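# Drive a presented screw into the housing with the screwdriver

## Task

Using the electric screwdriver, collect the screw from the screw presenter, then screw it fully down, snug, into the open hole on top of the grey housing; at the end the screwdriver must not be in contact with the screw.

## Robot and tools

Robot: two arms. left_arm sits on the +y side and carries a left hand. right_arm carries a right hand. Calibrated base positions in the scene frame: left_arm (+0.042, +0.299, +0.028) m, right_arm (-0.020, -0.276, +0.047) m, each turned very slightly about z. Each hand has index, middle and ring fingers and a thumb, driven by 16 motors. A camera stand stands behind the arms.

Frames. Scene frame: origin at table-top height, midway between the nominal bases; +z up, +x out over the table, +y toward left_arm. Fixed cameras and the table use it. Each arm reports its hand pose, velocities and Hand target in its own base frame. Hand point axes (right hand): +z along the straightened fingers toward the tips, +x across the palm away from the thumb, +y out of the palm face. On the left hand +x points toward the thumb instead. The palm face lies at y = -0.062 m; fingertips reach about 0.12 to 0.16 m out along +z when straight. A rigid mast at the wrist, palm side (x +0.05 to +0.10, z -0.16 to -0.11, up to y +0.06; sign of x flipped on the left hand), can strike objects.

execute_actions(actions, cameras). actions is a list of actions run one after another; each action lasts 0.5 s and is a table of at most 15 rows, one per 1/30 s step; a short table repeats its final row. Each row is one flat list of 48 numbers, all in [-1, 1], covering both arms even if one is idle, in this order: left dx, dy, dz, rx, ry, rz; left hand's 16 motor goals; left current_limit; left speed; then the same 24 for the right arm.
- dx..rz are an offset, not a pose: the target relative to that arm's Hand target as it stood when the action began, expressed in that Hand target's own axes. Every row counts from that same starting target, not from the row before. 1.0 equals 0.6 m for dx/dy/dz and 180 degrees for rx/ry/rz, which form a single rotation vector. A new action starts from the updated target, so sending the same offset again moves further. All zeros re-requests the current target.
- The 16 hand numbers are absolute hinge goals, scaled between each hinge's two stops, in this order: index_abd, index_mcp, index_pip, index_dip, middle_abd, middle_mcp, middle_pip, middle_dip, ring_abd, ring_mcp, ring_pip, ring_dip, thumb_cmc, thumb_axl, thumb_mcp, thumb_ipl. Degrees at +1 / at -1, and the value that is straight: finger _abd +60/-60, straight 0.00 (toward +1 moves away from the thumb); _mcp +128/-18, -0.75; _pip +108/-29, -0.58; _dip +117/-21, -0.70 (toward +1 curls toward the palm). thumb_cmc +120/-20, -0.71 (toward +1 brings the thumb in front of the palm); thumb_axl +140/-27, -0.68 (rolls the thumb about its own line); thumb_mcp +109/-69, -0.23; thumb_ipl +108/-77, -0.17. A 0 is a real goal, so to keep a hand unchanged echo back its hand_goal, hand_current_limit and hand_speed.
- current_limit maps -1..+1 to 0..550 mA per motor (floor 11 mA); very low values may not lift a finger. speed maps to (speed+1)/2 of 8.5 rad/s. Initial values: +0.4 and -0.6. Settings persist until rewritten.
- cameras: list of names (cam_head_left, cam_head_right, cam_high) or ["all"]; omitted/null gives all only when actions is empty. An unknown name voids the call. An empty actions list just returns state and images.

zoom_image(camera, region): enlarges [x0, y0, x1, y1] pixels (origin top-left, at most 504 by 504) of the newest image from cam_head_left, cam_head_right or cam_high (each 672x504).

finished_scene(scene=1): ends the scene permanently; the screw must stay driven with nothing holding it.

Results. Per arm: end_effector_position (m) and end_effector_quat_wxyz in its base frame, possibly a few cm off; Hand target (your last command after clipping, the base for the next offset); joint positions, velocities ("within noise" when still), torques (including arm weight; numbers 3 and 4 wrap at ±28 N m). Per hand: hand_goal, hand_measured, hand_current_ma (positive pushes toward -1), hand_state per motor (moving, goal, blocked, overload), hand_current_limit, hand_speed. Step readings list intermediate positions. A call returns when the robot is at rest, up to 3 s after its last action.

Motion behaviour. Commanded orientation is limited to 40 degrees from the measured one each step; position wins over orientation when both cannot be met. The hand often stops short of the target; waiting does not fix that, so send the remaining distance as an extra offset. The right elbow sags under load, so aim higher until the hand sits right. Friction can leave a few cm of error without any contact. To release a push, command the target back beyond the hand point. Near the first joint's axis, small hand moves can swing the whole arm.

Gripping: a finger presses only while its goal lies past the object's surface; deeper means harder, up to the limit. Echoing hand_measured as goals slackens a grip.

Avoid: dropping or releasing moving parts, slamming or hard pushes, anything falling from the table (fails the task), contact or squeezing between the two arms (can fail the scene), currents of 495 mA or more for 5 s (motor shuts down for 10 s), and heat: a MOTOR HOT line appears at 85 °C and at 100 °C the arm goes limp for 30 to 60 s. Stops of an arm discard hand commands sent meanwhile. Thinking time lets the scene run on with the last command held; loose objects may occasionally get nudged.

Each tool is called after "Emit:" by a JSON object that holds its "method" and its "body", one argument or row to a line.

## Session

Emit:
{"method": "execute_actions", "body": {
  "actions": []
}}

Scene clock: 0.00 s.
left_arm: end_effector_position=(+0.2540, -0.0494, +0.2101) hand_goal=(+0.000, -0.754, -0.576, -0.696, +0.000, -0.754, -0.576, -0.696, +0.000, -0.754, -0.576, -0.696, -0.714, -0.678, -0.226, -0.168) hand_measured=(+0.000, -0.754, -0.576, -0.696, +0.000, -0.754, -0.576, -0.696, +0.000, -0.754, -0.576, -0.696, -0.714, -0.678, -0.226, -0.168) hand_current_ma=(+0, +0, +0, +0, +0, +0, +0, +0, +0, +0, +0, +0, +0, +0, +0, +0) hand_state=(goal, goal, goal, goal, goal, goal, goal, goal, goal, goal, goal, goal, goal, goal, goal, goal) hand_current_limit=0.40 hand_speed=-0.60 end_effector_quat_wxyz=(+0.049, +0.354, +0.932, +0.060) | right_arm: end_effector_position=(+0.4711, -0.1431, +0.1733) hand_goal=(+0.000, -0.754, -0.576, -0.696, +0.000, -0.754, -0.576, -0.696, +0.000, -0.754, -0.576, -0.696, -0.714, -0.678, -0.226, -0.168) hand_measured=(+0.000, -0.754, -0.576, -0.696, +0.000, -0.754, -0.576, -0.696, +0.000, -0.754, -0.576, -0.696, -0.714, -0.678, -0.226, -0.168) hand_current_ma=(+0, +0, +0, +0, +0, +0, +0, +0, +0, +0, +0, +0, +0, +0, +0, +0) hand_state=(goal, goal, goal, goal, goal, goal, goal, goal, goal, goal, goal, goal, goal, goal, goal, goal) hand_current_limit=0.40 hand_speed=-0.60 end_effector_quat_wxyz=(+0.095, +0.486, +0.831, -0.254)
Joint positions: left_arm=[-0.631 0.938 0.854 -1.423 -0.141 -1.471] | right_arm=[-0.172 1.441 1.174 -1.305 0.55 -0.685]
Joint velocities: within noise
Joint torques (N m): no reading
Heat: left arm: hottest waist 26 °C; right arm: hottest shoulder 26 °C.
Hand target: left_arm +0.2594, -0.0533, +0.2200; +0.062, +0.353, +0.932, +0.056 | right_arm +0.4787, -0.1444, +0.1813; +0.103, +0.488, +0.830, -0.251

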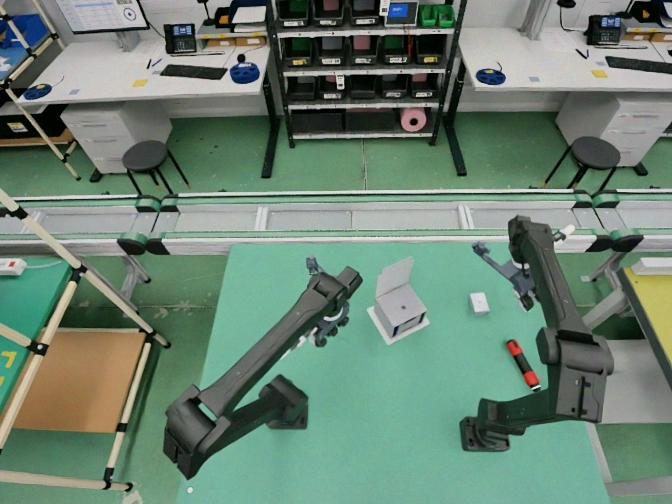

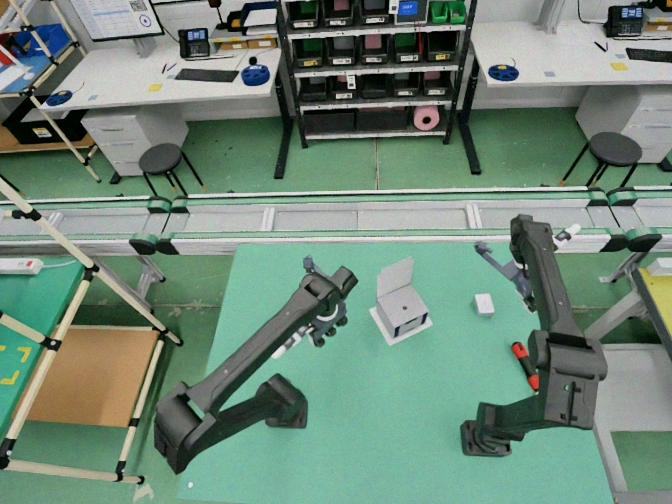

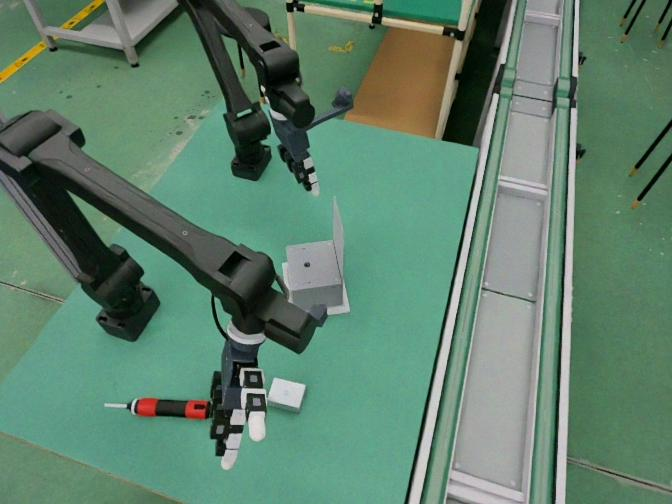

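Emit:
{"method": "zoom_image", "body": {
  "camera": "cam_high",
  "region": [90, 330, 330, 480]
}}

Emit:
{"method": "zoom_image", "body": {
  "camera": "cam_head_left",
  "region": [340, 240, 580, 420]
}}

Emit:
{"method": "zoom_image", "body": {
  "camera": "cam_high",
  "region": [250, 180, 400, 330]
}}

Emit:
{"method": "zoom_image", "body": {
  "camera": "cam_head_right",
  "region": [440, 260, 600, 420]
}}

Scaled by 2.100 from the camera's 672x504 image, which has a finer 960x720 frame.

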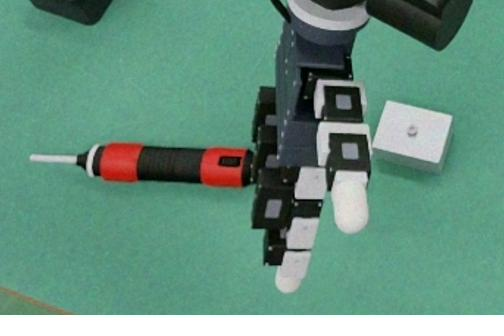

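Scaled by 2.100 from the camera's 672x504 image, which has a finer 960x720 frame.

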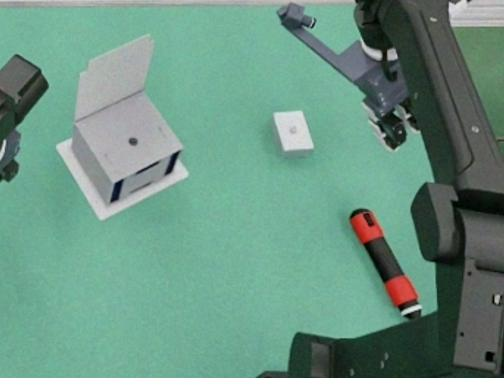

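Scaled by 3.360 from the camera's 672x504 image, which has a finer 960x720 frame.

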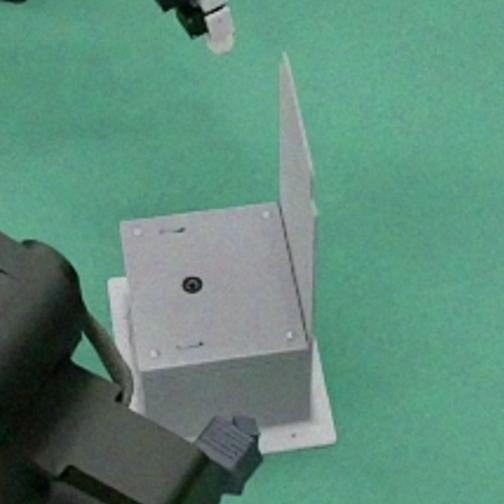

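Scaled by 3.150 from the camera's 672x504 image, which has a finer 960x720 frame.

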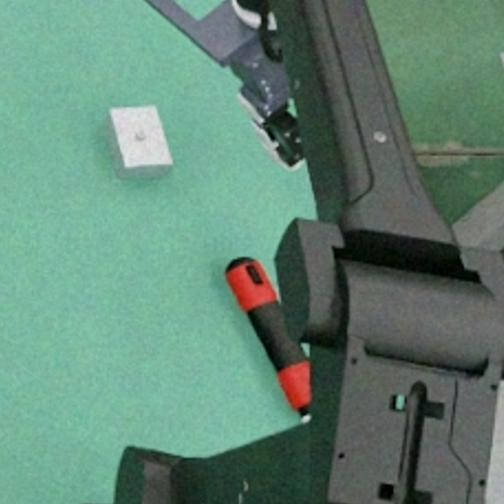

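Emit:
{"method": "execute_actions", "body": {
  "actions": [
    [[0,0,0,0,0,0,0,-0.754,-0.576,-0.696,0,-0.754,-0.576,-0.696,0,-0.754,-0.576,-0.696,-0.714,-0.678,-0.226,-0.168,0.4,-0.6,-0.022,-0.018,-0.047,-0.063,0.011,-0.1546,0,-0.754,-0.576,-0.696,0,-0.754,-0.576,-0.696,0,-0.754,-0.576,-0.696,-0.714,-0.678,-0.226,-0.168,0.4,-0.6]]
  ]
}}

Scene clock: 121.70 s.
left_arm: end_effector_position=(+0.2540, -0.0494, +0.2101) hand_goal=(+0.000, -0.754, -0.576, -0.696, +0.000, -0.754, -0.576, -0.696, +0.000, -0.754, -0.576, -0.696, -0.714, -0.678, -0.226, -0.168) hand_measured=(+0.000, -0.754, -0.576, -0.696, +0.000, -0.754, -0.576, -0.696, +0.000, -0.754, -0.576, -0.696, -0.714, -0.678, -0.224, -0.168) hand_current_ma=(+0, +3, -3, +0, +0, +3, -3, +0, +0, +3, -3, +0, -1, +3, +10, +1) hand_state=(goal, goal, goal, goal, goal, goal, goal, goal, goal, goal, goal, goal, goal, goal, goal, goal) hand_current_limit=0.40 hand_speed=-0.60 end_effector_quat_wxyz=(+0.049, +0.354, +0.932, +0.060) | right_arm: end_effector_position=(+0.4604, -0.1332, +0.1948) hand_goal=(+0.000, -0.754, -0.576, -0.696, +0.000, -0.754, -0.576, -0.696, +0.000, -0.754, -0.576, -0.696, -0.714, -0.678, -0.226, -0.168) hand_measured=(+0.000, -0.750, -0.576, -0.696, +0.000, -0.750, -0.576, -0.696, +0.000, -0.750, -0.576, -0.696, -0.712, -0.678, -0.224, -0.168) hand_current_ma=(+0, +1, +0, +0, +0, +1, +0, +0, +0, +1, +0, +0, +0, +0, +1, +0) hand_state=(goal, goal, goal, goal, goal, goal, goal, goal, goal, goal, goal, goal, goal, goal, goal, goal) hand_current_limit=0.40 hand_speed=-0.60 end_effector_quat_wxyz=(+0.051, +0.267, +0.945, -0.181)
Joint positions: left_arm=[-0.631 0.938 0.854 -1.423 -0.141 -1.471] | right_arm=[-0.305 1.416 1.25 -1.286 0.36 -1.348]
Joint torques (N m): left_arm=[-0.56 -2.43 10.4 0.25 -0.29 -0.13] | right_arm=[-0.73 -11.05 12.08 1.29 0.33 -0.05]
Heat: left arm: hottest elbow 33 °C; right arm: hottest elbow 31 °C.
Hand target: left_arm +0.2594, -0.0533, +0.2200; +0.062, +0.353, +0.932, +0.056 | right_arm +0.4781, -0.1440, +0.2144; +0.073, +0.266, +0.945, -0.178
Off the commanded pose: left_arm 0.012 m, 2 deg | right_arm 0.028 m, 2 deg.
Step readings (end_effector_position of left_arm | right_arm):
0: (+0.2540, -0.0494, +0.2101) | (+0.4711, -0.1431, +0.1733)
1: (+0.2540, -0.0494, +0.2101) | (+0.4711, -0.1426, +0.1731)
2: (+0.2540, -0.0494, +0.2101) | (+0.4701, -0.1398, +0.1714)
4: (+0.2540, -0.0494, +0.2101) | (+0.4671, -0.1333, +0.1689)
8: (+0.2540, -0.0494, +0.2101) | (+0.4617, -0.1382, +0.1778)
15: (+0.2540, -0.0494, +0.2101) | (+0.4643, -0.1427, +0.1962)

Emit:
{"method": "execute_actions", "body": {
  "actions": [
    [[0,0,0,0,0,0,0,-0.754,-0.576,-0.696,0,-0.754,-0.576,-0.696,0,-0.754,-0.576,-0.696,-0.714,-0.678,-0.226,-0.168,0.4,-0.6,0.08,0.149,-0.248,0,0,0,0,-0.754,-0.576,-0.696,0,-0.754,-0.576,-0.696,0,-0.754,-0.576,-0.696,-0.714,-0.678,-0.226,-0.168,0.4,-0.6]]
  ],
  "cameras": ["all"]
}}

Emit:
{"method": "zoom_image", "body": {
  "camera": "cam_high",
  "region": [90, 350, 330, 480]
}}

Emit:
{"method": "zoom_image", "body": {
  "camera": "cam_head_left",
  "region": [450, 280, 590, 420]
}}

Scene clock: 141.83 s.
left_arm: end_effector_position=(+0.2540, -0.0494, +0.2101) hand_goal=(+0.000, -0.754, -0.576, -0.696, +0.000, -0.754, -0.576, -0.696, +0.000, -0.754, -0.576, -0.696, -0.714, -0.678, -0.226, -0.168) hand_measured=(+0.000, -0.754, -0.576, -0.696, +0.000, -0.754, -0.576, -0.696, +0.000, -0.754, -0.576, -0.696, -0.714, -0.678, -0.224, -0.168) hand_current_ma=(+0, +3, -3, +0, +0, +3, -3, +0, +0, +3, -3, +0, -1, +3, +10, +1) hand_state=(goal, goal, goal, goal, goal, goal, goal, goal, goal, goal, goal, goal, goal, goal, goal, goal) hand_current_limit=0.40 hand_speed=-0.60 end_effector_quat_wxyz=(+0.049, +0.354, +0.932, +0.060) | right_arm: end_effector_position=(+0.4665, +0.0055, +0.2959) hand_goal=(+0.000, -0.754, -0.576, -0.696, +0.000, -0.754, -0.576, -0.696, +0.000, -0.754, -0.576, -0.696, -0.714, -0.678, -0.226, -0.168) hand_measured=(+0.000, -0.750, -0.576, -0.696, +0.000, -0.750, -0.576, -0.696, +0.000, -0.750, -0.576, -0.696, -0.712, -0.678, -0.222, -0.168) hand_current_ma=(+0, +2, +0, +0, +0, +2, +0, +0, +0, +1, +0, +0, +1, +0, +2, +0) hand_state=(goal, goal, goal, goal, goal, goal, goal, goal, goal, goal, goal, goal, goal, goal, goal, goal) hand_current_limit=0.40 hand_speed=-0.60 end_effector_quat_wxyz=(+0.060, +0.254, +0.948, -0.181)
Joint positions: left_arm=[-0.631 0.938 0.854 -1.423 -0.141 -1.471] | right_arm=[0.032 1.387 1.485 -1.658 0.383 -1.017]
Joint torques (N m): left_arm=[-0.62 -2.61 10.47 0.25 -0.29 -0.12] | right_arm=[0.79 -10.23 11.49 0.16 0.46 0.21]
Heat: left arm: hottest elbow 33 °C; right arm: hottest elbow 32 °C.
Hand target: left_arm +0.2594, -0.0533, +0.2200; +0.062, +0.353, +0.932, +0.056 | right_arm +0.4784, +0.0056, +0.3143; +0.073, +0.266, +0.945, -0.178
Off the commanded pose: left_arm 0.012 m, 2 deg | right_arm 0.022 m, 2 deg.
Step readings (end_effector_position of left_arm | right_arm):
0: (+0.2540, -0.0494, +0.2101) | (+0.4603, -0.1332, +0.1948)
1: (+0.2540, -0.0494, +0.2101) | (+0.4603, -0.1331, +0.1949)
2: (+0.2540, -0.0494, +0.2101) | (+0.4597, -0.1281, +0.1965)
4: (+0.2540, -0.0494, +0.2101) | (+0.4540, -0.1105, +0.2040)
8: (+0.2540, -0.0494, +0.2101) | (+0.4510, -0.0333, +0.2456)
15: (+0.2540, -0.0494, +0.2101) | (+0.4611, +0.0110, +0.3094)

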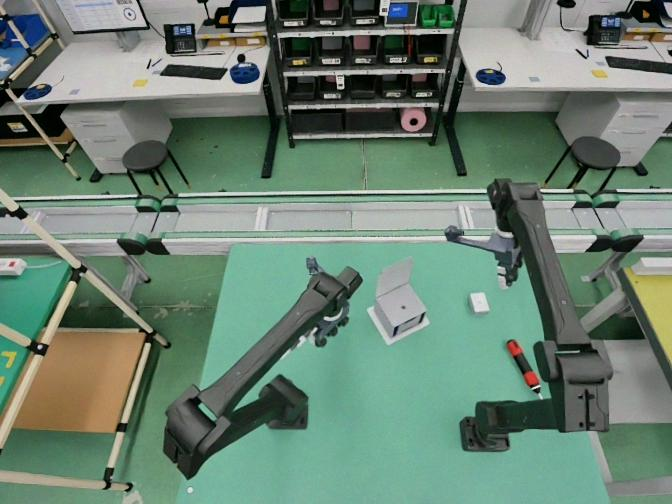

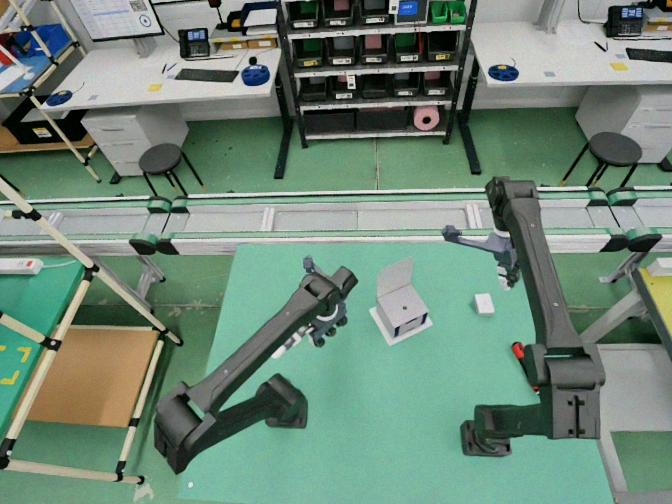

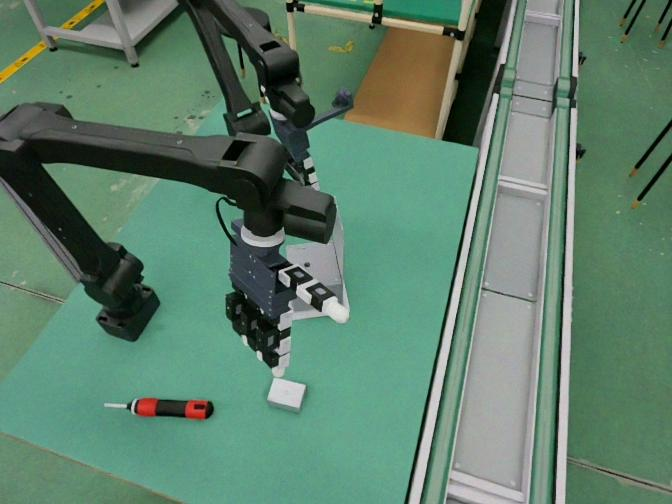

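Scaled by 2.100 from the camera's 672x504 image, which has a finer 960x720 frame.

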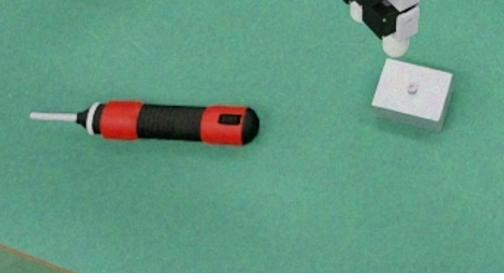

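Scaled by 3.600 from the camera's 672x504 image, which has a finer 960x720 frame.

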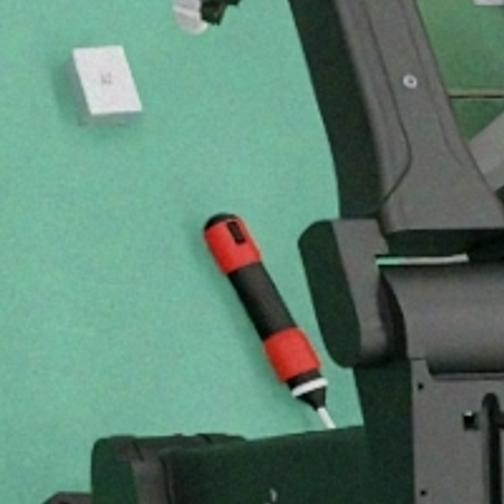

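Emit:
{"method": "zoom_image", "body": {
  "camera": "cam_high",
  "region": [200, 220, 360, 390]
}}

Emit:
{"method": "zoom_image", "body": {
  "camera": "cam_head_left",
  "region": [430, 200, 570, 330]
}}

Emit:
{"method": "zoom_image", "body": {
  "camera": "cam_head_right",
  "region": [430, 200, 570, 330]
}}

Scaled by 2.965 from the camera's 672x504 image, which has a finer 960x720 frame.

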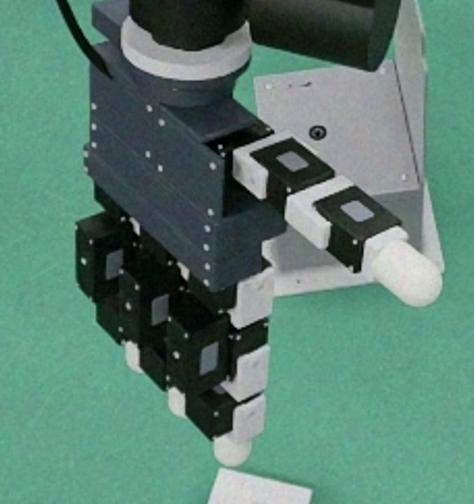

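Scaled by 3.600 from the camera's 672x504 image, which has a finer 960x720 frame.

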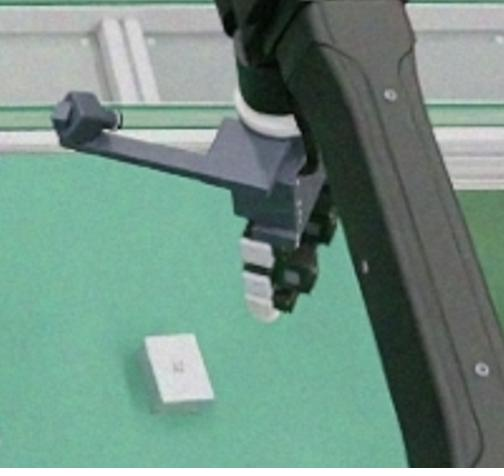

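Scaled by 3.600 from the camera's 672x504 image, which has a finer 960x720 frame.

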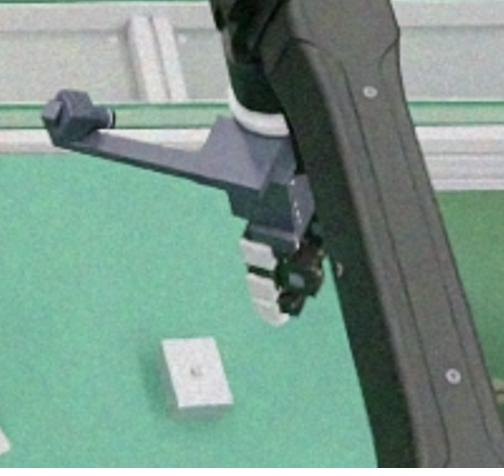

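Emit:
{"method": "zoom_image", "body": {
  "camera": "cam_high",
  "region": [220, 70, 380, 230]
}}

Emit:
{"method": "zoom_image", "body": {
  "camera": "cam_head_left",
  "region": [260, 240, 420, 380]
}}

Emit:
{"method": "zoom_image", "body": {
  "camera": "cam_head_right",
  "region": [260, 240, 420, 380]
}}

Emit:
{"method": "zoom_image", "body": {
  "camera": "cam_high",
  "region": [80, 230, 200, 350]
}}

Scaled by 3.150 from the camera's 672x504 image, which has a finer 960x720 frame.

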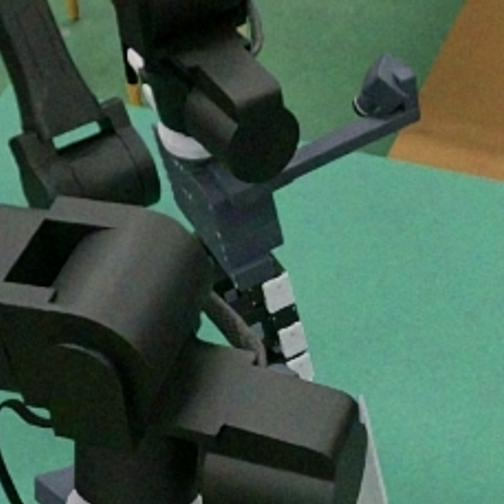

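Scaled by 3.150 from the camera's 672x504 image, which has a finer 960x720 frame.

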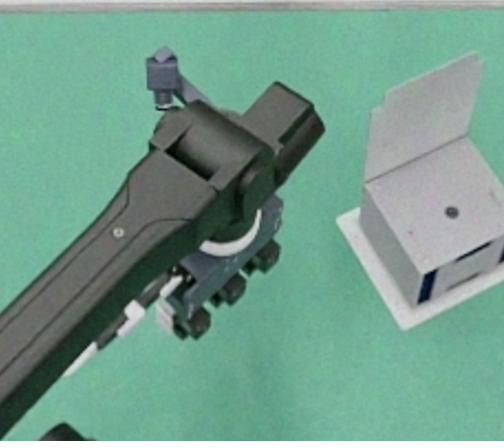

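Scaled by 3.150 from the camera's 672x504 image, which has a finer 960x720 frame.

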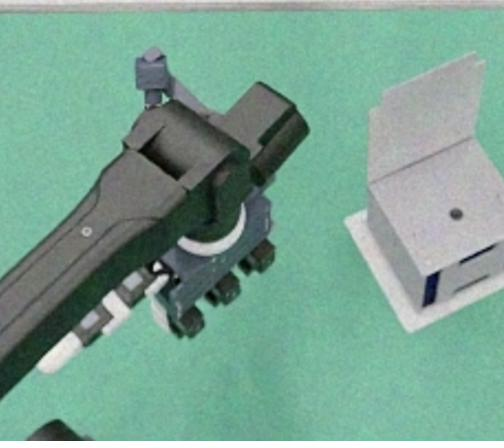

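Scaled by 4.200 from the camera's 672x504 image, which has a finer 960x720 frame.

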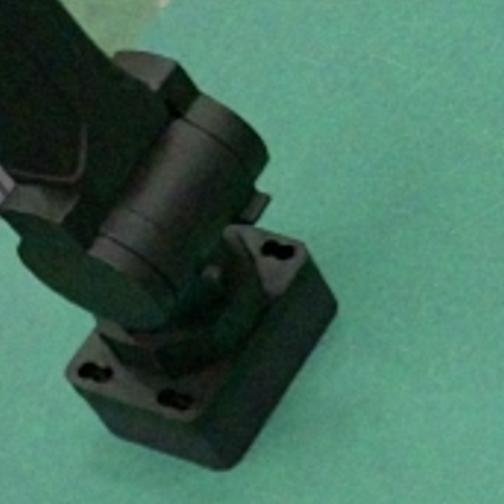

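Emit:
{"method": "zoom_image", "body": {
  "camera": "cam_high",
  "region": [180, 385, 230, 430]
}}

Emit:
{"method": "zoom_image", "body": {
  "camera": "cam_head_left",
  "region": [500, 330, 550, 380]
}}

Emit:
{"method": "zoom_image", "body": {
  "camera": "cam_high",
  "region": [95, 385, 185, 430]
}}

Emit:
{"method": "zoom_image", "body": {
  "camera": "cam_high",
  "region": [255, 365, 315, 420]
}}

Scaled by 10.080 from the camera's 672x504 image, which has a finer 960x720 frame.

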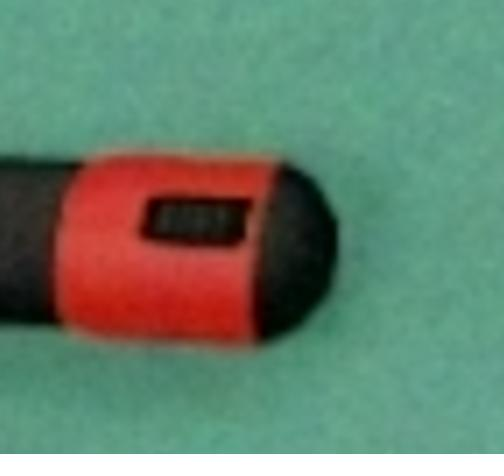

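Scaled by 10.080 from the camera's 672x504 image, which has a finer 960x720 frame.

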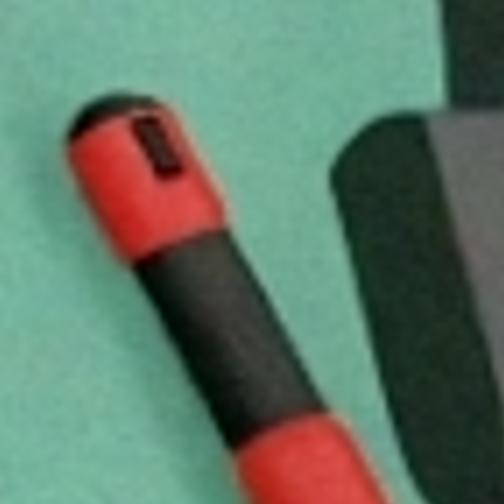

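Scaled by 5.600 from the camera's 672x504 image, which has a finer 960x720 frame.

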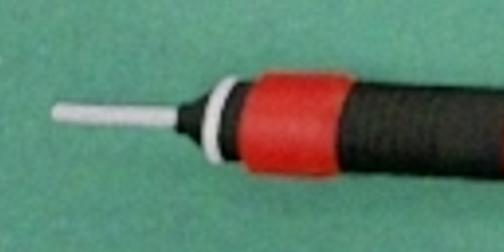

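Scaled by 8.400 from the camera's 672x504 image, which has a finer 960x720 frame.

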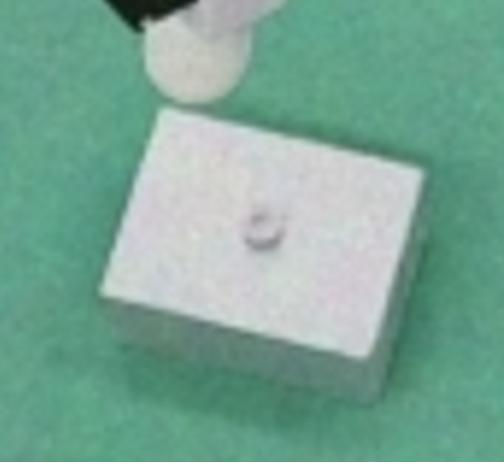

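Emit:
{"method": "execute_actions", "body": {
  "actions": [
    [[0,0,0,0,0,0,0,-0.754,-0.576,-0.696,0,-0.754,-0.576,-0.696,0,-0.754,-0.576,-0.696,-0.714,-0.678,-0.226,-0.168,0.4,-0.6,0.108,-0.085,0.116,-0.0678,0.1056,0.2114,0,-0.754,-0.576,-0.696,0,-0.754,-0.576,-0.696,0,-0.754,-0.576,-0.696,-0.714,-0.678,-0.226,-0.168,0.4,-0.6]],
    [[0,0,0,0,0,0,0,-0.754,-0.576,-0.696,0,-0.754,-0.576,-0.696,0,-0.754,-0.576,-0.696,-0.714,-0.678,-0.226,-0.168,0.4,-0.6,-0.1,-0.214,0.083,0,0,0.278,0,-0.754,-0.576,-0.696,0,-0.754,-0.576,-0.696,0,-0.754,-0.576,-0.696,-0.714,-0.678,-0.226,-0.168,0.4,-0.6]],
    [[0,0,0,0,0,0,0,-0.754,-0.576,-0.696,0,-0.754,-0.576,-0.696,0,-0.754,-0.576,-0.696,-0.714,-0.678,-0.226,-0.168,0.4,-0.6,-0.139,-0.074,0,0,0,0.2428,0,-0.754,-0.576,-0.696,0,-0.754,-0.576,-0.696,0,-0.754,-0.576,-0.696,-0.714,-0.678,-0.226,-0.168,0.4,-0.6]]
  ],
  "cameras": ["all"]
}}

Scene clock: 490.07 s.
left_arm: end_effector_position=(+0.2540, -0.0494, +0.2101) hand_goal=(+0.000, -0.754, -0.576, -0.696, +0.000, -0.754, -0.576, -0.696, +0.000, -0.754, -0.576, -0.696, -0.714, -0.678, -0.226, -0.168) hand_measured=(+0.000, -0.754, -0.576, -0.696, +0.000, -0.754, -0.576, -0.696, +0.000, -0.754, -0.576, -0.696, -0.714, -0.678, -0.224, -0.168) hand_current_ma=(+0, +3, -3, +0, +0, +3, -3, +0, +0, +3, -3, +0, -1, +3, +10, +1) hand_state=(goal, goal, goal, goal, goal, goal, goal, goal, goal, goal, goal, goal, goal, goal, goal, goal) hand_current_limit=0.40 hand_speed=-0.60 end_effector_quat_wxyz=(+0.049, +0.354, +0.932, +0.060) | right_arm: end_effector_position=(+0.2153, -0.1739, +0.1964) hand_goal=(+0.000, -0.754, -0.576, -0.696, +0.000, -0.754, -0.576, -0.696, +0.000, -0.754, -0.576, -0.696, -0.714, -0.678, -0.226, -0.168) hand_measured=(+0.000, -0.752, -0.576, -0.696, +0.000, -0.752, -0.576, -0.696, +0.000, -0.752, -0.576, -0.696, -0.714, -0.678, -0.222, -0.168) hand_current_ma=(+0, +0, +0, +0, +0, +0, +0, +0, +0, +0, +0, +0, +0, +0, +2, +0) hand_state=(goal, goal, goal, goal, goal, goal, goal, goal, goal, goal, goal, goal, goal, goal, goal, goal) hand_current_limit=0.40 hand_speed=-0.60 end_effector_quat_wxyz=(-0.007, +0.987, +0.158, -0.002)
Joint positions: left_arm=[-0.631 0.938 0.854 -1.423 -0.141 -1.471] | right_arm=[-0.394 0.928 0.852 -1.506 -0.011 0.858]
Joint torques (N m): left_arm=[-0.62 -2.67 10.44 0.23 -0.3 -0.13] | right_arm=[-0.85 -2.9 8.9 0.76 0.14 0.24]
Heat: left arm: hottest elbow 35 °C; right arm: hottest elbow 37 °C.
Hand target: left_arm +0.2594, -0.0533, +0.2200; +0.062, +0.353, +0.932, +0.056 | right_arm +0.2190, -0.1802, +0.2001; +0.000, +0.990, +0.141, +0.000
Off the commanded pose: left_arm 0.012 m, 2 deg | right_arm 0.008 m, 2 deg.
Step readings (end_effector_position of left_arm | right_arm):
0: (+0.2540, -0.0494, +0.2101) | (+0.4665, +0.0055, +0.2959)
1: (+0.2540, -0.0494, +0.2101) | (+0.4667, +0.0067, +0.2961)
2: (+0.2540, -0.0494, +0.2101) | (+0.4658, +0.0110, +0.2948)
4: (+0.2540, -0.0494, +0.2101) | (+0.4534, +0.0175, +0.2841)
8: (+0.2540, -0.0494, +0.2101) | (+0.4078, +0.0007, +0.2499)
15: (+0.2540, -0.0494, +0.2101) | (+0.3959, -0.0216, +0.2501)
16: (+0.2540, -0.0494, +0.2101) | (+0.3964, -0.0229, +0.2514)
17: (+0.2540, -0.0494, +0.2101) | (+0.3937, -0.0271, +0.2495)
19: (+0.2540, -0.0494, +0.2101) | (+0.3743, -0.0428, +0.2349)
23: (+0.2540, -0.0494, +0.2101) | (+0.3176, -0.0846, +0.2006)
30: (+0.2540, -0.0494, +0.2101) | (+0.3014, -0.1155, +0.2019)
31: (+0.2540, -0.0494, +0.2101) | (+0.3011, -0.1187, +0.2024)
32: (+0.2540, -0.0494, +0.2101) | (+0.2978, -0.1222, +0.2017)
34: (+0.2540, -0.0494, +0.2101) | (+0.2840, -0.1313, +0.1989)
38: (+0.2540, -0.0494, +0.2101) | (+0.2489, -0.1530, +0.1988)
45: (+0.2540, -0.0494, +0.2101) | (+0.2242, -0.1689, +0.1995)

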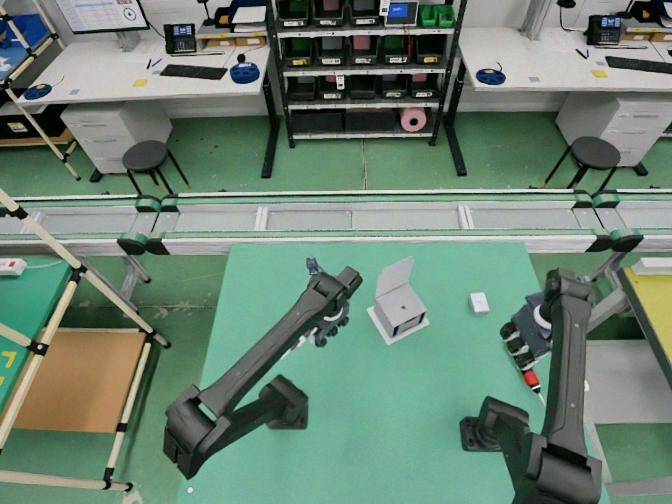

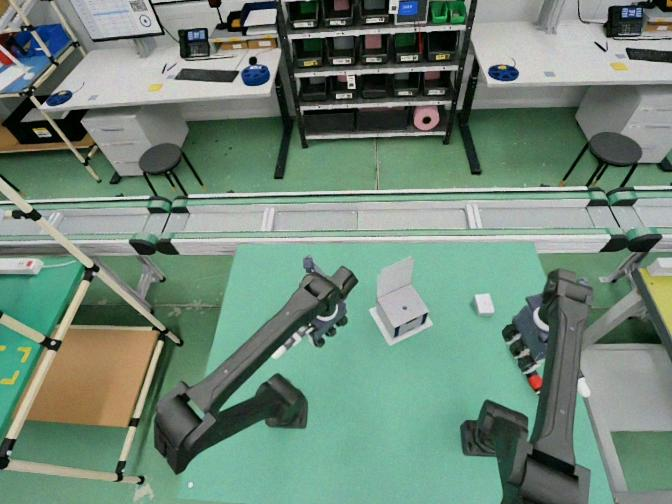

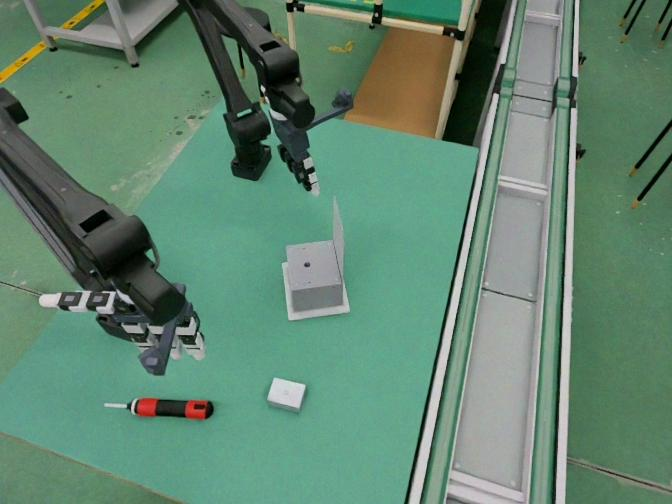

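Emit:
{"method": "zoom_image", "body": {
  "camera": "cam_high",
  "region": [30, 260, 220, 430]
}}

Emit:
{"method": "zoom_image", "body": {
  "camera": "cam_head_left",
  "region": [470, 270, 610, 410]
}}

Emit:
{"method": "zoom_image", "body": {
  "camera": "cam_head_right",
  "region": [470, 270, 610, 410]
}}

Scaled by 2.653 from the camera's 672x504 image, which has a finer 960x720 frame.

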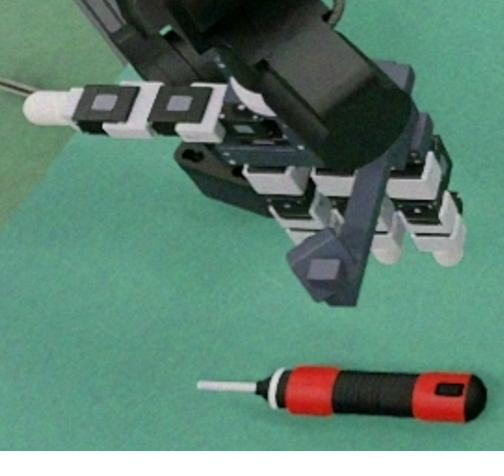

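Scaled by 3.600 from the camera's 672x504 image, which has a finer 960x720 frame.

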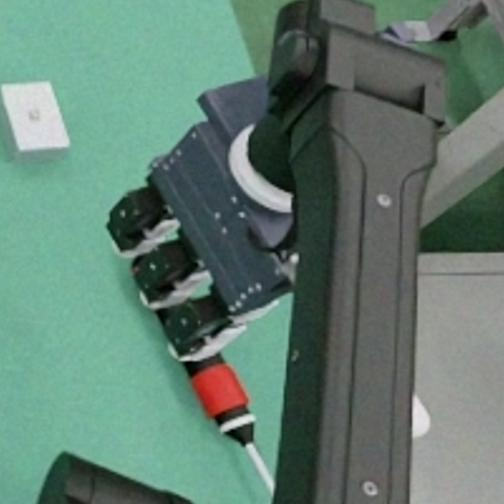

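Scaled by 3.600 from the camera's 672x504 image, which has a finer 960x720 frame.

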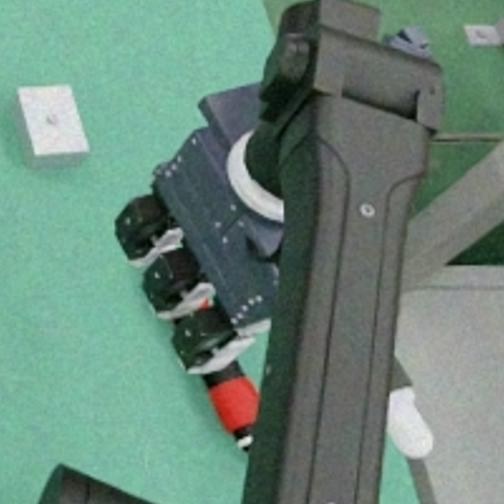

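Emit:
{"method": "execute_actions", "body": {
  "actions": [
    [[0,0,0,0,0,0,0,-0.754,-0.576,-0.696,0,-0.754,-0.576,-0.696,0,-0.754,-0.576,-0.696,-0.714,-0.678,-0.226,-0.168,0.4,-0.6,-0.0135,0.011,0.08,0.125,0,0,0,-0.9315,0.051,0.754,0,-0.9315,0.051,0.754,0,-0.9315,0.051,0.754,0.571,-0.678,0.18,0.178,0.4,-0.2]],
    [[0,0,0,0,0,0,0,-0.754,-0.576,-0.696,0,-0.754,-0.576,-0.696,0,-0.754,-0.576,-0.696,-0.714,-0.678,-0.226,-0.168,0.4,-0.6,-0.0135,0.062,0.150,0.125,0,0,0,-0.9315,0.051,0.754,0,-0.9315,0.051,0.754,0,-0.9315,0.051,0.754,0.571,-0.678,0.18,0.178,0.4,-0.2]]
  ],
  "cameras": ["all"]
}}

Emit:
{"method": "zoom_image", "body": {
  "camera": "cam_high",
  "region": [70, 280, 250, 430]
}}

Emit:
{"method": "zoom_image", "body": {
  "camera": "cam_head_left",
  "region": [470, 290, 590, 410]
}}

Scene clock: 510.67 s.
left_arm: end_effector_position=(+0.2540, -0.0494, +0.2101) hand_goal=(+0.000, -0.754, -0.576, -0.696, +0.000, -0.754, -0.576, -0.696, +0.000, -0.754, -0.576, -0.696, -0.714, -0.678, -0.226, -0.168) hand_measured=(+0.000, -0.754, -0.576, -0.696, +0.000, -0.754, -0.576, -0.696, +0.000, -0.754, -0.576, -0.696, -0.714, -0.678, -0.224, -0.168) hand_current_ma=(+0, +3, -3, +0, +0, +3, -3, +0, +0, +3, -3, +0, -1, +3, +10, +1) hand_state=(goal, goal, goal, goal, goal, goal, goal, goal, goal, goal, goal, goal, goal, goal, goal, goal) hand_current_limit=0.40 hand_speed=-0.60 end_effector_quat_wxyz=(+0.049, +0.354, +0.932, +0.060) | right_arm: end_effector_position=(+0.1964, -0.1805, +0.0481) hand_goal=(+0.000, -0.932, +0.050, +0.754, +0.000, -0.932, +0.050, +0.754, +0.000, -0.932, +0.050, +0.754, +0.570, -0.678, +0.180, +0.178) hand_measured=(+0.000, -0.926, +0.048, +0.750, +0.000, -0.926, +0.048, +0.750, +0.000, -0.926, +0.048, +0.750, +0.568, -0.678, +0.180, +0.176) hand_current_ma=(+0, +3, +0, -1, +0, +3, -1, -1, +0, +3, -1, -1, +0, +0, +0, -1) hand_state=(goal, goal, goal, goal, goal, goal, goal, goal, goal, goal, goal, goal, goal, goal, goal, goal) hand_current_limit=0.40 hand_speed=-0.20 end_effector_quat_wxyz=(-0.383, +0.913, +0.124, -0.062)
Joint positions: left_arm=[-0.631 0.938 0.854 -1.423 -0.141 -1.471] | right_arm=[-0.777 1.538 0.904 -1.667 -0.349 0.389]
Joint torques (N m): left_arm=[-0.26 -2.78 10.39 0.17 -0.29 -0.11] | right_arm=[-1.38 -8.64 8.13 -1.72 -0.24 -0.06]
Heat: left arm: hottest elbow 36 °C; right arm: hottest elbow 35 °C.
Hand target: left_arm +0.2594, -0.0533, +0.2200; +0.062, +0.353, +0.932, +0.056 | right_arm +0.2052, -0.1909, +0.0548; -0.379, +0.914, +0.130, -0.054
Off the commanded pose: left_arm 0.012 m, 2 deg | right_arm 0.015 m, 1 deg.
Step readings (end_effector_position of left_arm | right_arm):
0: (+0.2540, -0.0494, +0.2101) | (+0.2153, -0.1739, +0.1964)
1: (+0.2540, -0.0494, +0.2101) | (+0.2155, -0.1734, +0.1959)
2: (+0.2540, -0.0494, +0.2101) | (+0.2158, -0.1704, +0.1919)
4: (+0.2540, -0.0494, +0.2101) | (+0.2133, -0.1637, +0.1769)
8: (+0.2540, -0.0494, +0.2101) | (+0.1978, -0.1746, +0.1450)
15: (+0.2540, -0.0494, +0.2101) | (+0.1960, -0.1765, +0.1325)
16: (+0.2540, -0.0494, +0.2101) | (+0.1975, -0.1765, +0.1336)
17: (+0.2540, -0.0494, +0.2101) | (+0.2001, -0.1745, +0.1321)
19: (+0.2540, -0.0494, +0.2101) | (+0.2039, -0.1716, +0.1197)
23: (+0.2540, -0.0494, +0.2101) | (+0.1950, -0.1793, +0.0746)
30: (+0.2540, -0.0494, +0.2101) | (+0.1892, -0.1763, +0.0445)

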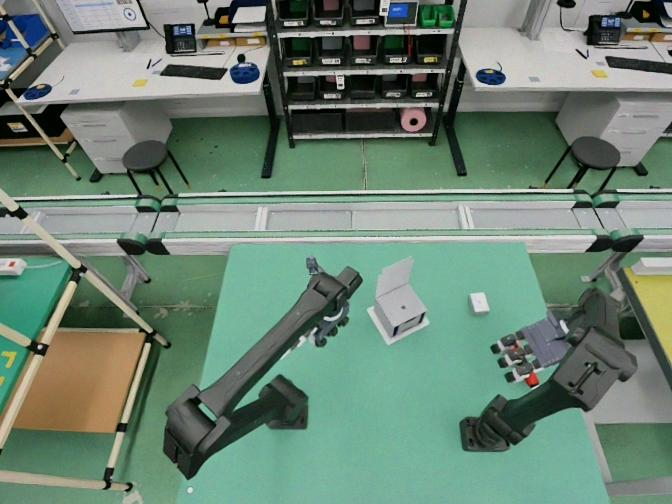

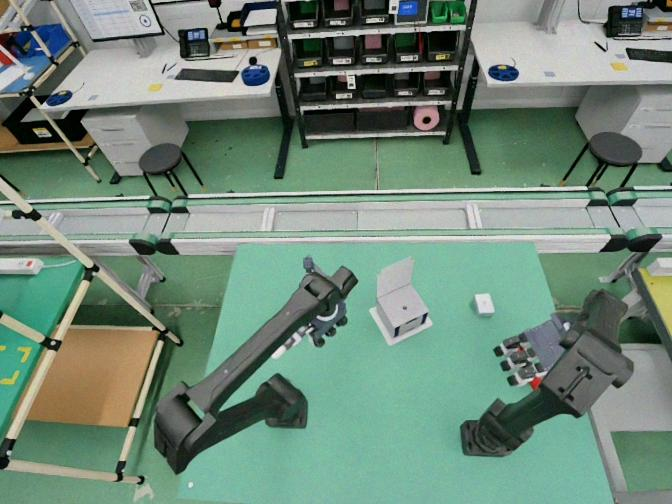

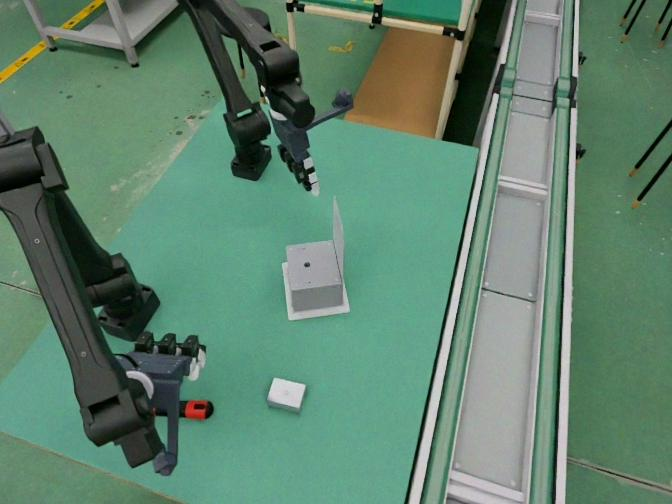

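Scaled by 2.800 from the camera's 672x504 image, which has a finer 960x720 frame.

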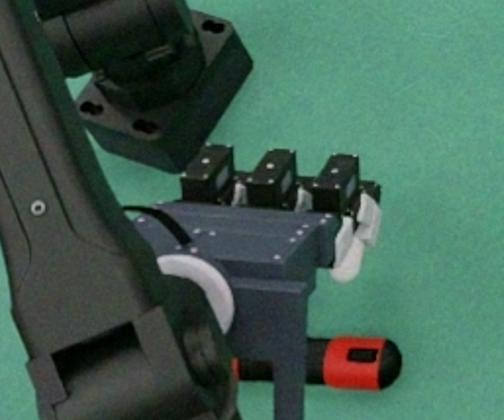

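Scaled by 4.200 from the camera's 672x504 image, which has a finer 960x720 frame.

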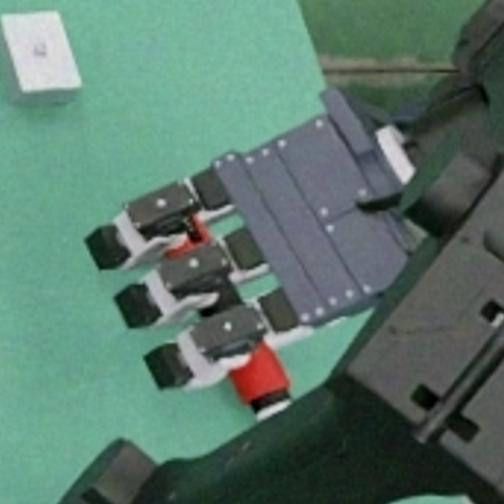

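Emit:
{"method": "execute_actions", "body": {
  "actions": [
    [[0,0,0,0,0,0,0,-0.754,-0.576,-0.696,0,-0.754,-0.576,-0.696,0,-0.754,-0.576,-0.696,-0.714,-0.678,-0.226,-0.168,0.4,-0.6,0.0073,0.0748,0.0495,0,0,0,0,-0.9315,0.051,0.754,0,-0.9315,0.051,0.754,0,-0.9315,0.051,0.754,0.571,-0.678,0.18,0.178,0.2,-0.2]]
  ],
  "cameras": ["all"]
}}

Emit:
{"method": "zoom_image", "body": {
  "camera": "cam_high",
  "region": [70, 300, 250, 450]
}}

Emit:
{"method": "zoom_image", "body": {
  "camera": "cam_head_left",
  "region": [470, 290, 590, 410]
}}

Scene clock: 522.83 s.
left_arm: end_effector_position=(+0.2540, -0.0494, +0.2101) hand_goal=(+0.000, -0.754, -0.576, -0.696, +0.000, -0.754, -0.576, -0.696, +0.000, -0.754, -0.576, -0.696, -0.714, -0.678, -0.226, -0.168) hand_measured=(+0.000, -0.754, -0.576, -0.696, +0.000, -0.754, -0.576, -0.696, +0.000, -0.754, -0.576, -0.696, -0.714, -0.678, -0.224, -0.168) hand_current_ma=(+0, +3, -3, +0, +0, +3, -3, +0, +0, +3, -3, +0, -1, +3, +10, +1) hand_state=(goal, goal, goal, goal, goal, goal, goal, goal, goal, goal, goal, goal, goal, goal, goal, goal) hand_current_limit=0.40 hand_speed=-0.60 end_effector_quat_wxyz=(+0.049, +0.354, +0.932, +0.060) | right_arm: end_effector_position=(+0.2072, -0.1911, +0.0039) hand_goal=(+0.000, -0.932, +0.050, +0.754, +0.000, -0.932, +0.050, +0.754, +0.000, -0.932, +0.050, +0.754, +0.570, -0.678, +0.180, +0.178) hand_measured=(+0.000, -0.926, +0.048, +0.750, +0.000, -0.926, +0.048, +0.750, +0.000, -0.926, +0.048, +0.750, +0.568, -0.678, +0.180, +0.176) hand_current_ma=(+0, +3, +0, -1, +0, +3, +0, -1, +0, +3, -1, -1, +0, +0, +0, -1) hand_state=(goal, goal, goal, goal, goal, goal, goal, goal, goal, goal, goal, goal, goal, goal, goal, goal) hand_current_limit=0.20 hand_speed=-0.20 end_effector_quat_wxyz=(-0.384, +0.912, +0.127, -0.063)
Joint positions: left_arm=[-0.631 0.938 0.854 -1.423 -0.141 -1.471] | right_arm=[-0.777 1.658 0.904 -1.552 -0.347 0.383]
Joint torques (N m): left_arm=[-0.44 -2.37 10.37 0.28 -0.31 -0.13] | right_arm=[-0.91 -9.7 6.04 -1.01 -0.27 -0.05]
Heat: left arm: hottest elbow 36 °C; right arm: hottest elbow 34 °C.
Hand target: left_arm +0.2594, -0.0533, +0.2200; +0.062, +0.353, +0.932, +0.056 | right_arm +0.2125, -0.1999, +0.0020; -0.379, +0.914, +0.130, -0.054
Off the commanded pose: left_arm 0.012 m, 2 deg | right_arm 0.010 m, 1 deg.
Step readings (end_effector_position of left_arm | right_arm):
0: (+0.2540, -0.0494, +0.2101) | (+0.1964, -0.1805, +0.0481)
1: (+0.2540, -0.0494, +0.2101) | (+0.1964, -0.1805, +0.0481)
2: (+0.2540, -0.0494, +0.2101) | (+0.1969, -0.1809, +0.0470)
4: (+0.2540, -0.0494, +0.2101) | (+0.2004, -0.1844, +0.0399)
8: (+0.2540, -0.0494, +0.2101) | (+0.2055, -0.1895, +0.0162)
15: (+0.2540, -0.0494, +0.2101) | (+0.2069, -0.1908, +0.0040)

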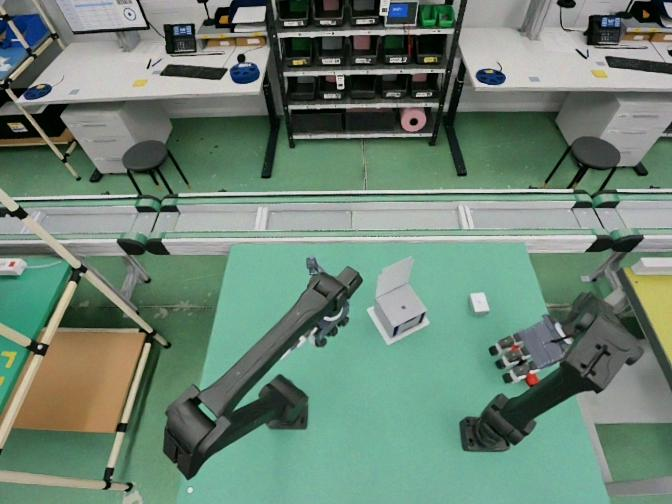

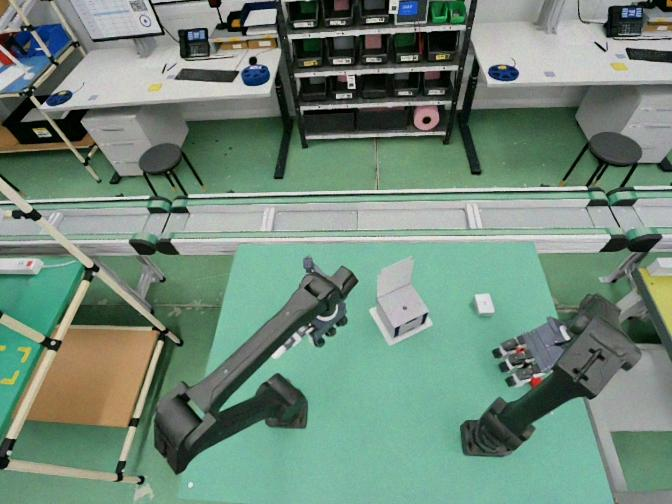

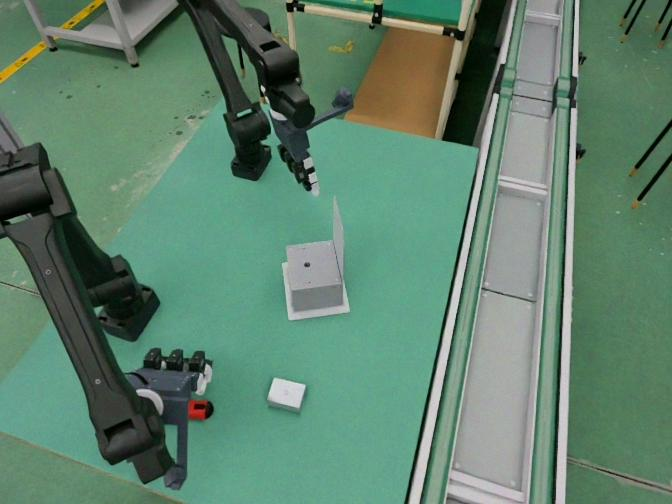

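Scaled by 2.800 from the camera's 672x504 image, which has a finer 960x720 frame.

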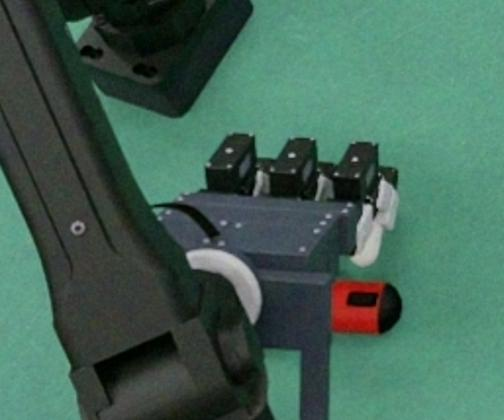

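Scaled by 4.200 from the camera's 672x504 image, which has a finer 960x720 frame.

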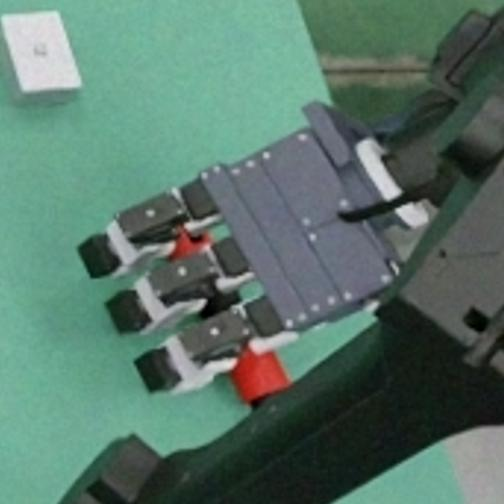

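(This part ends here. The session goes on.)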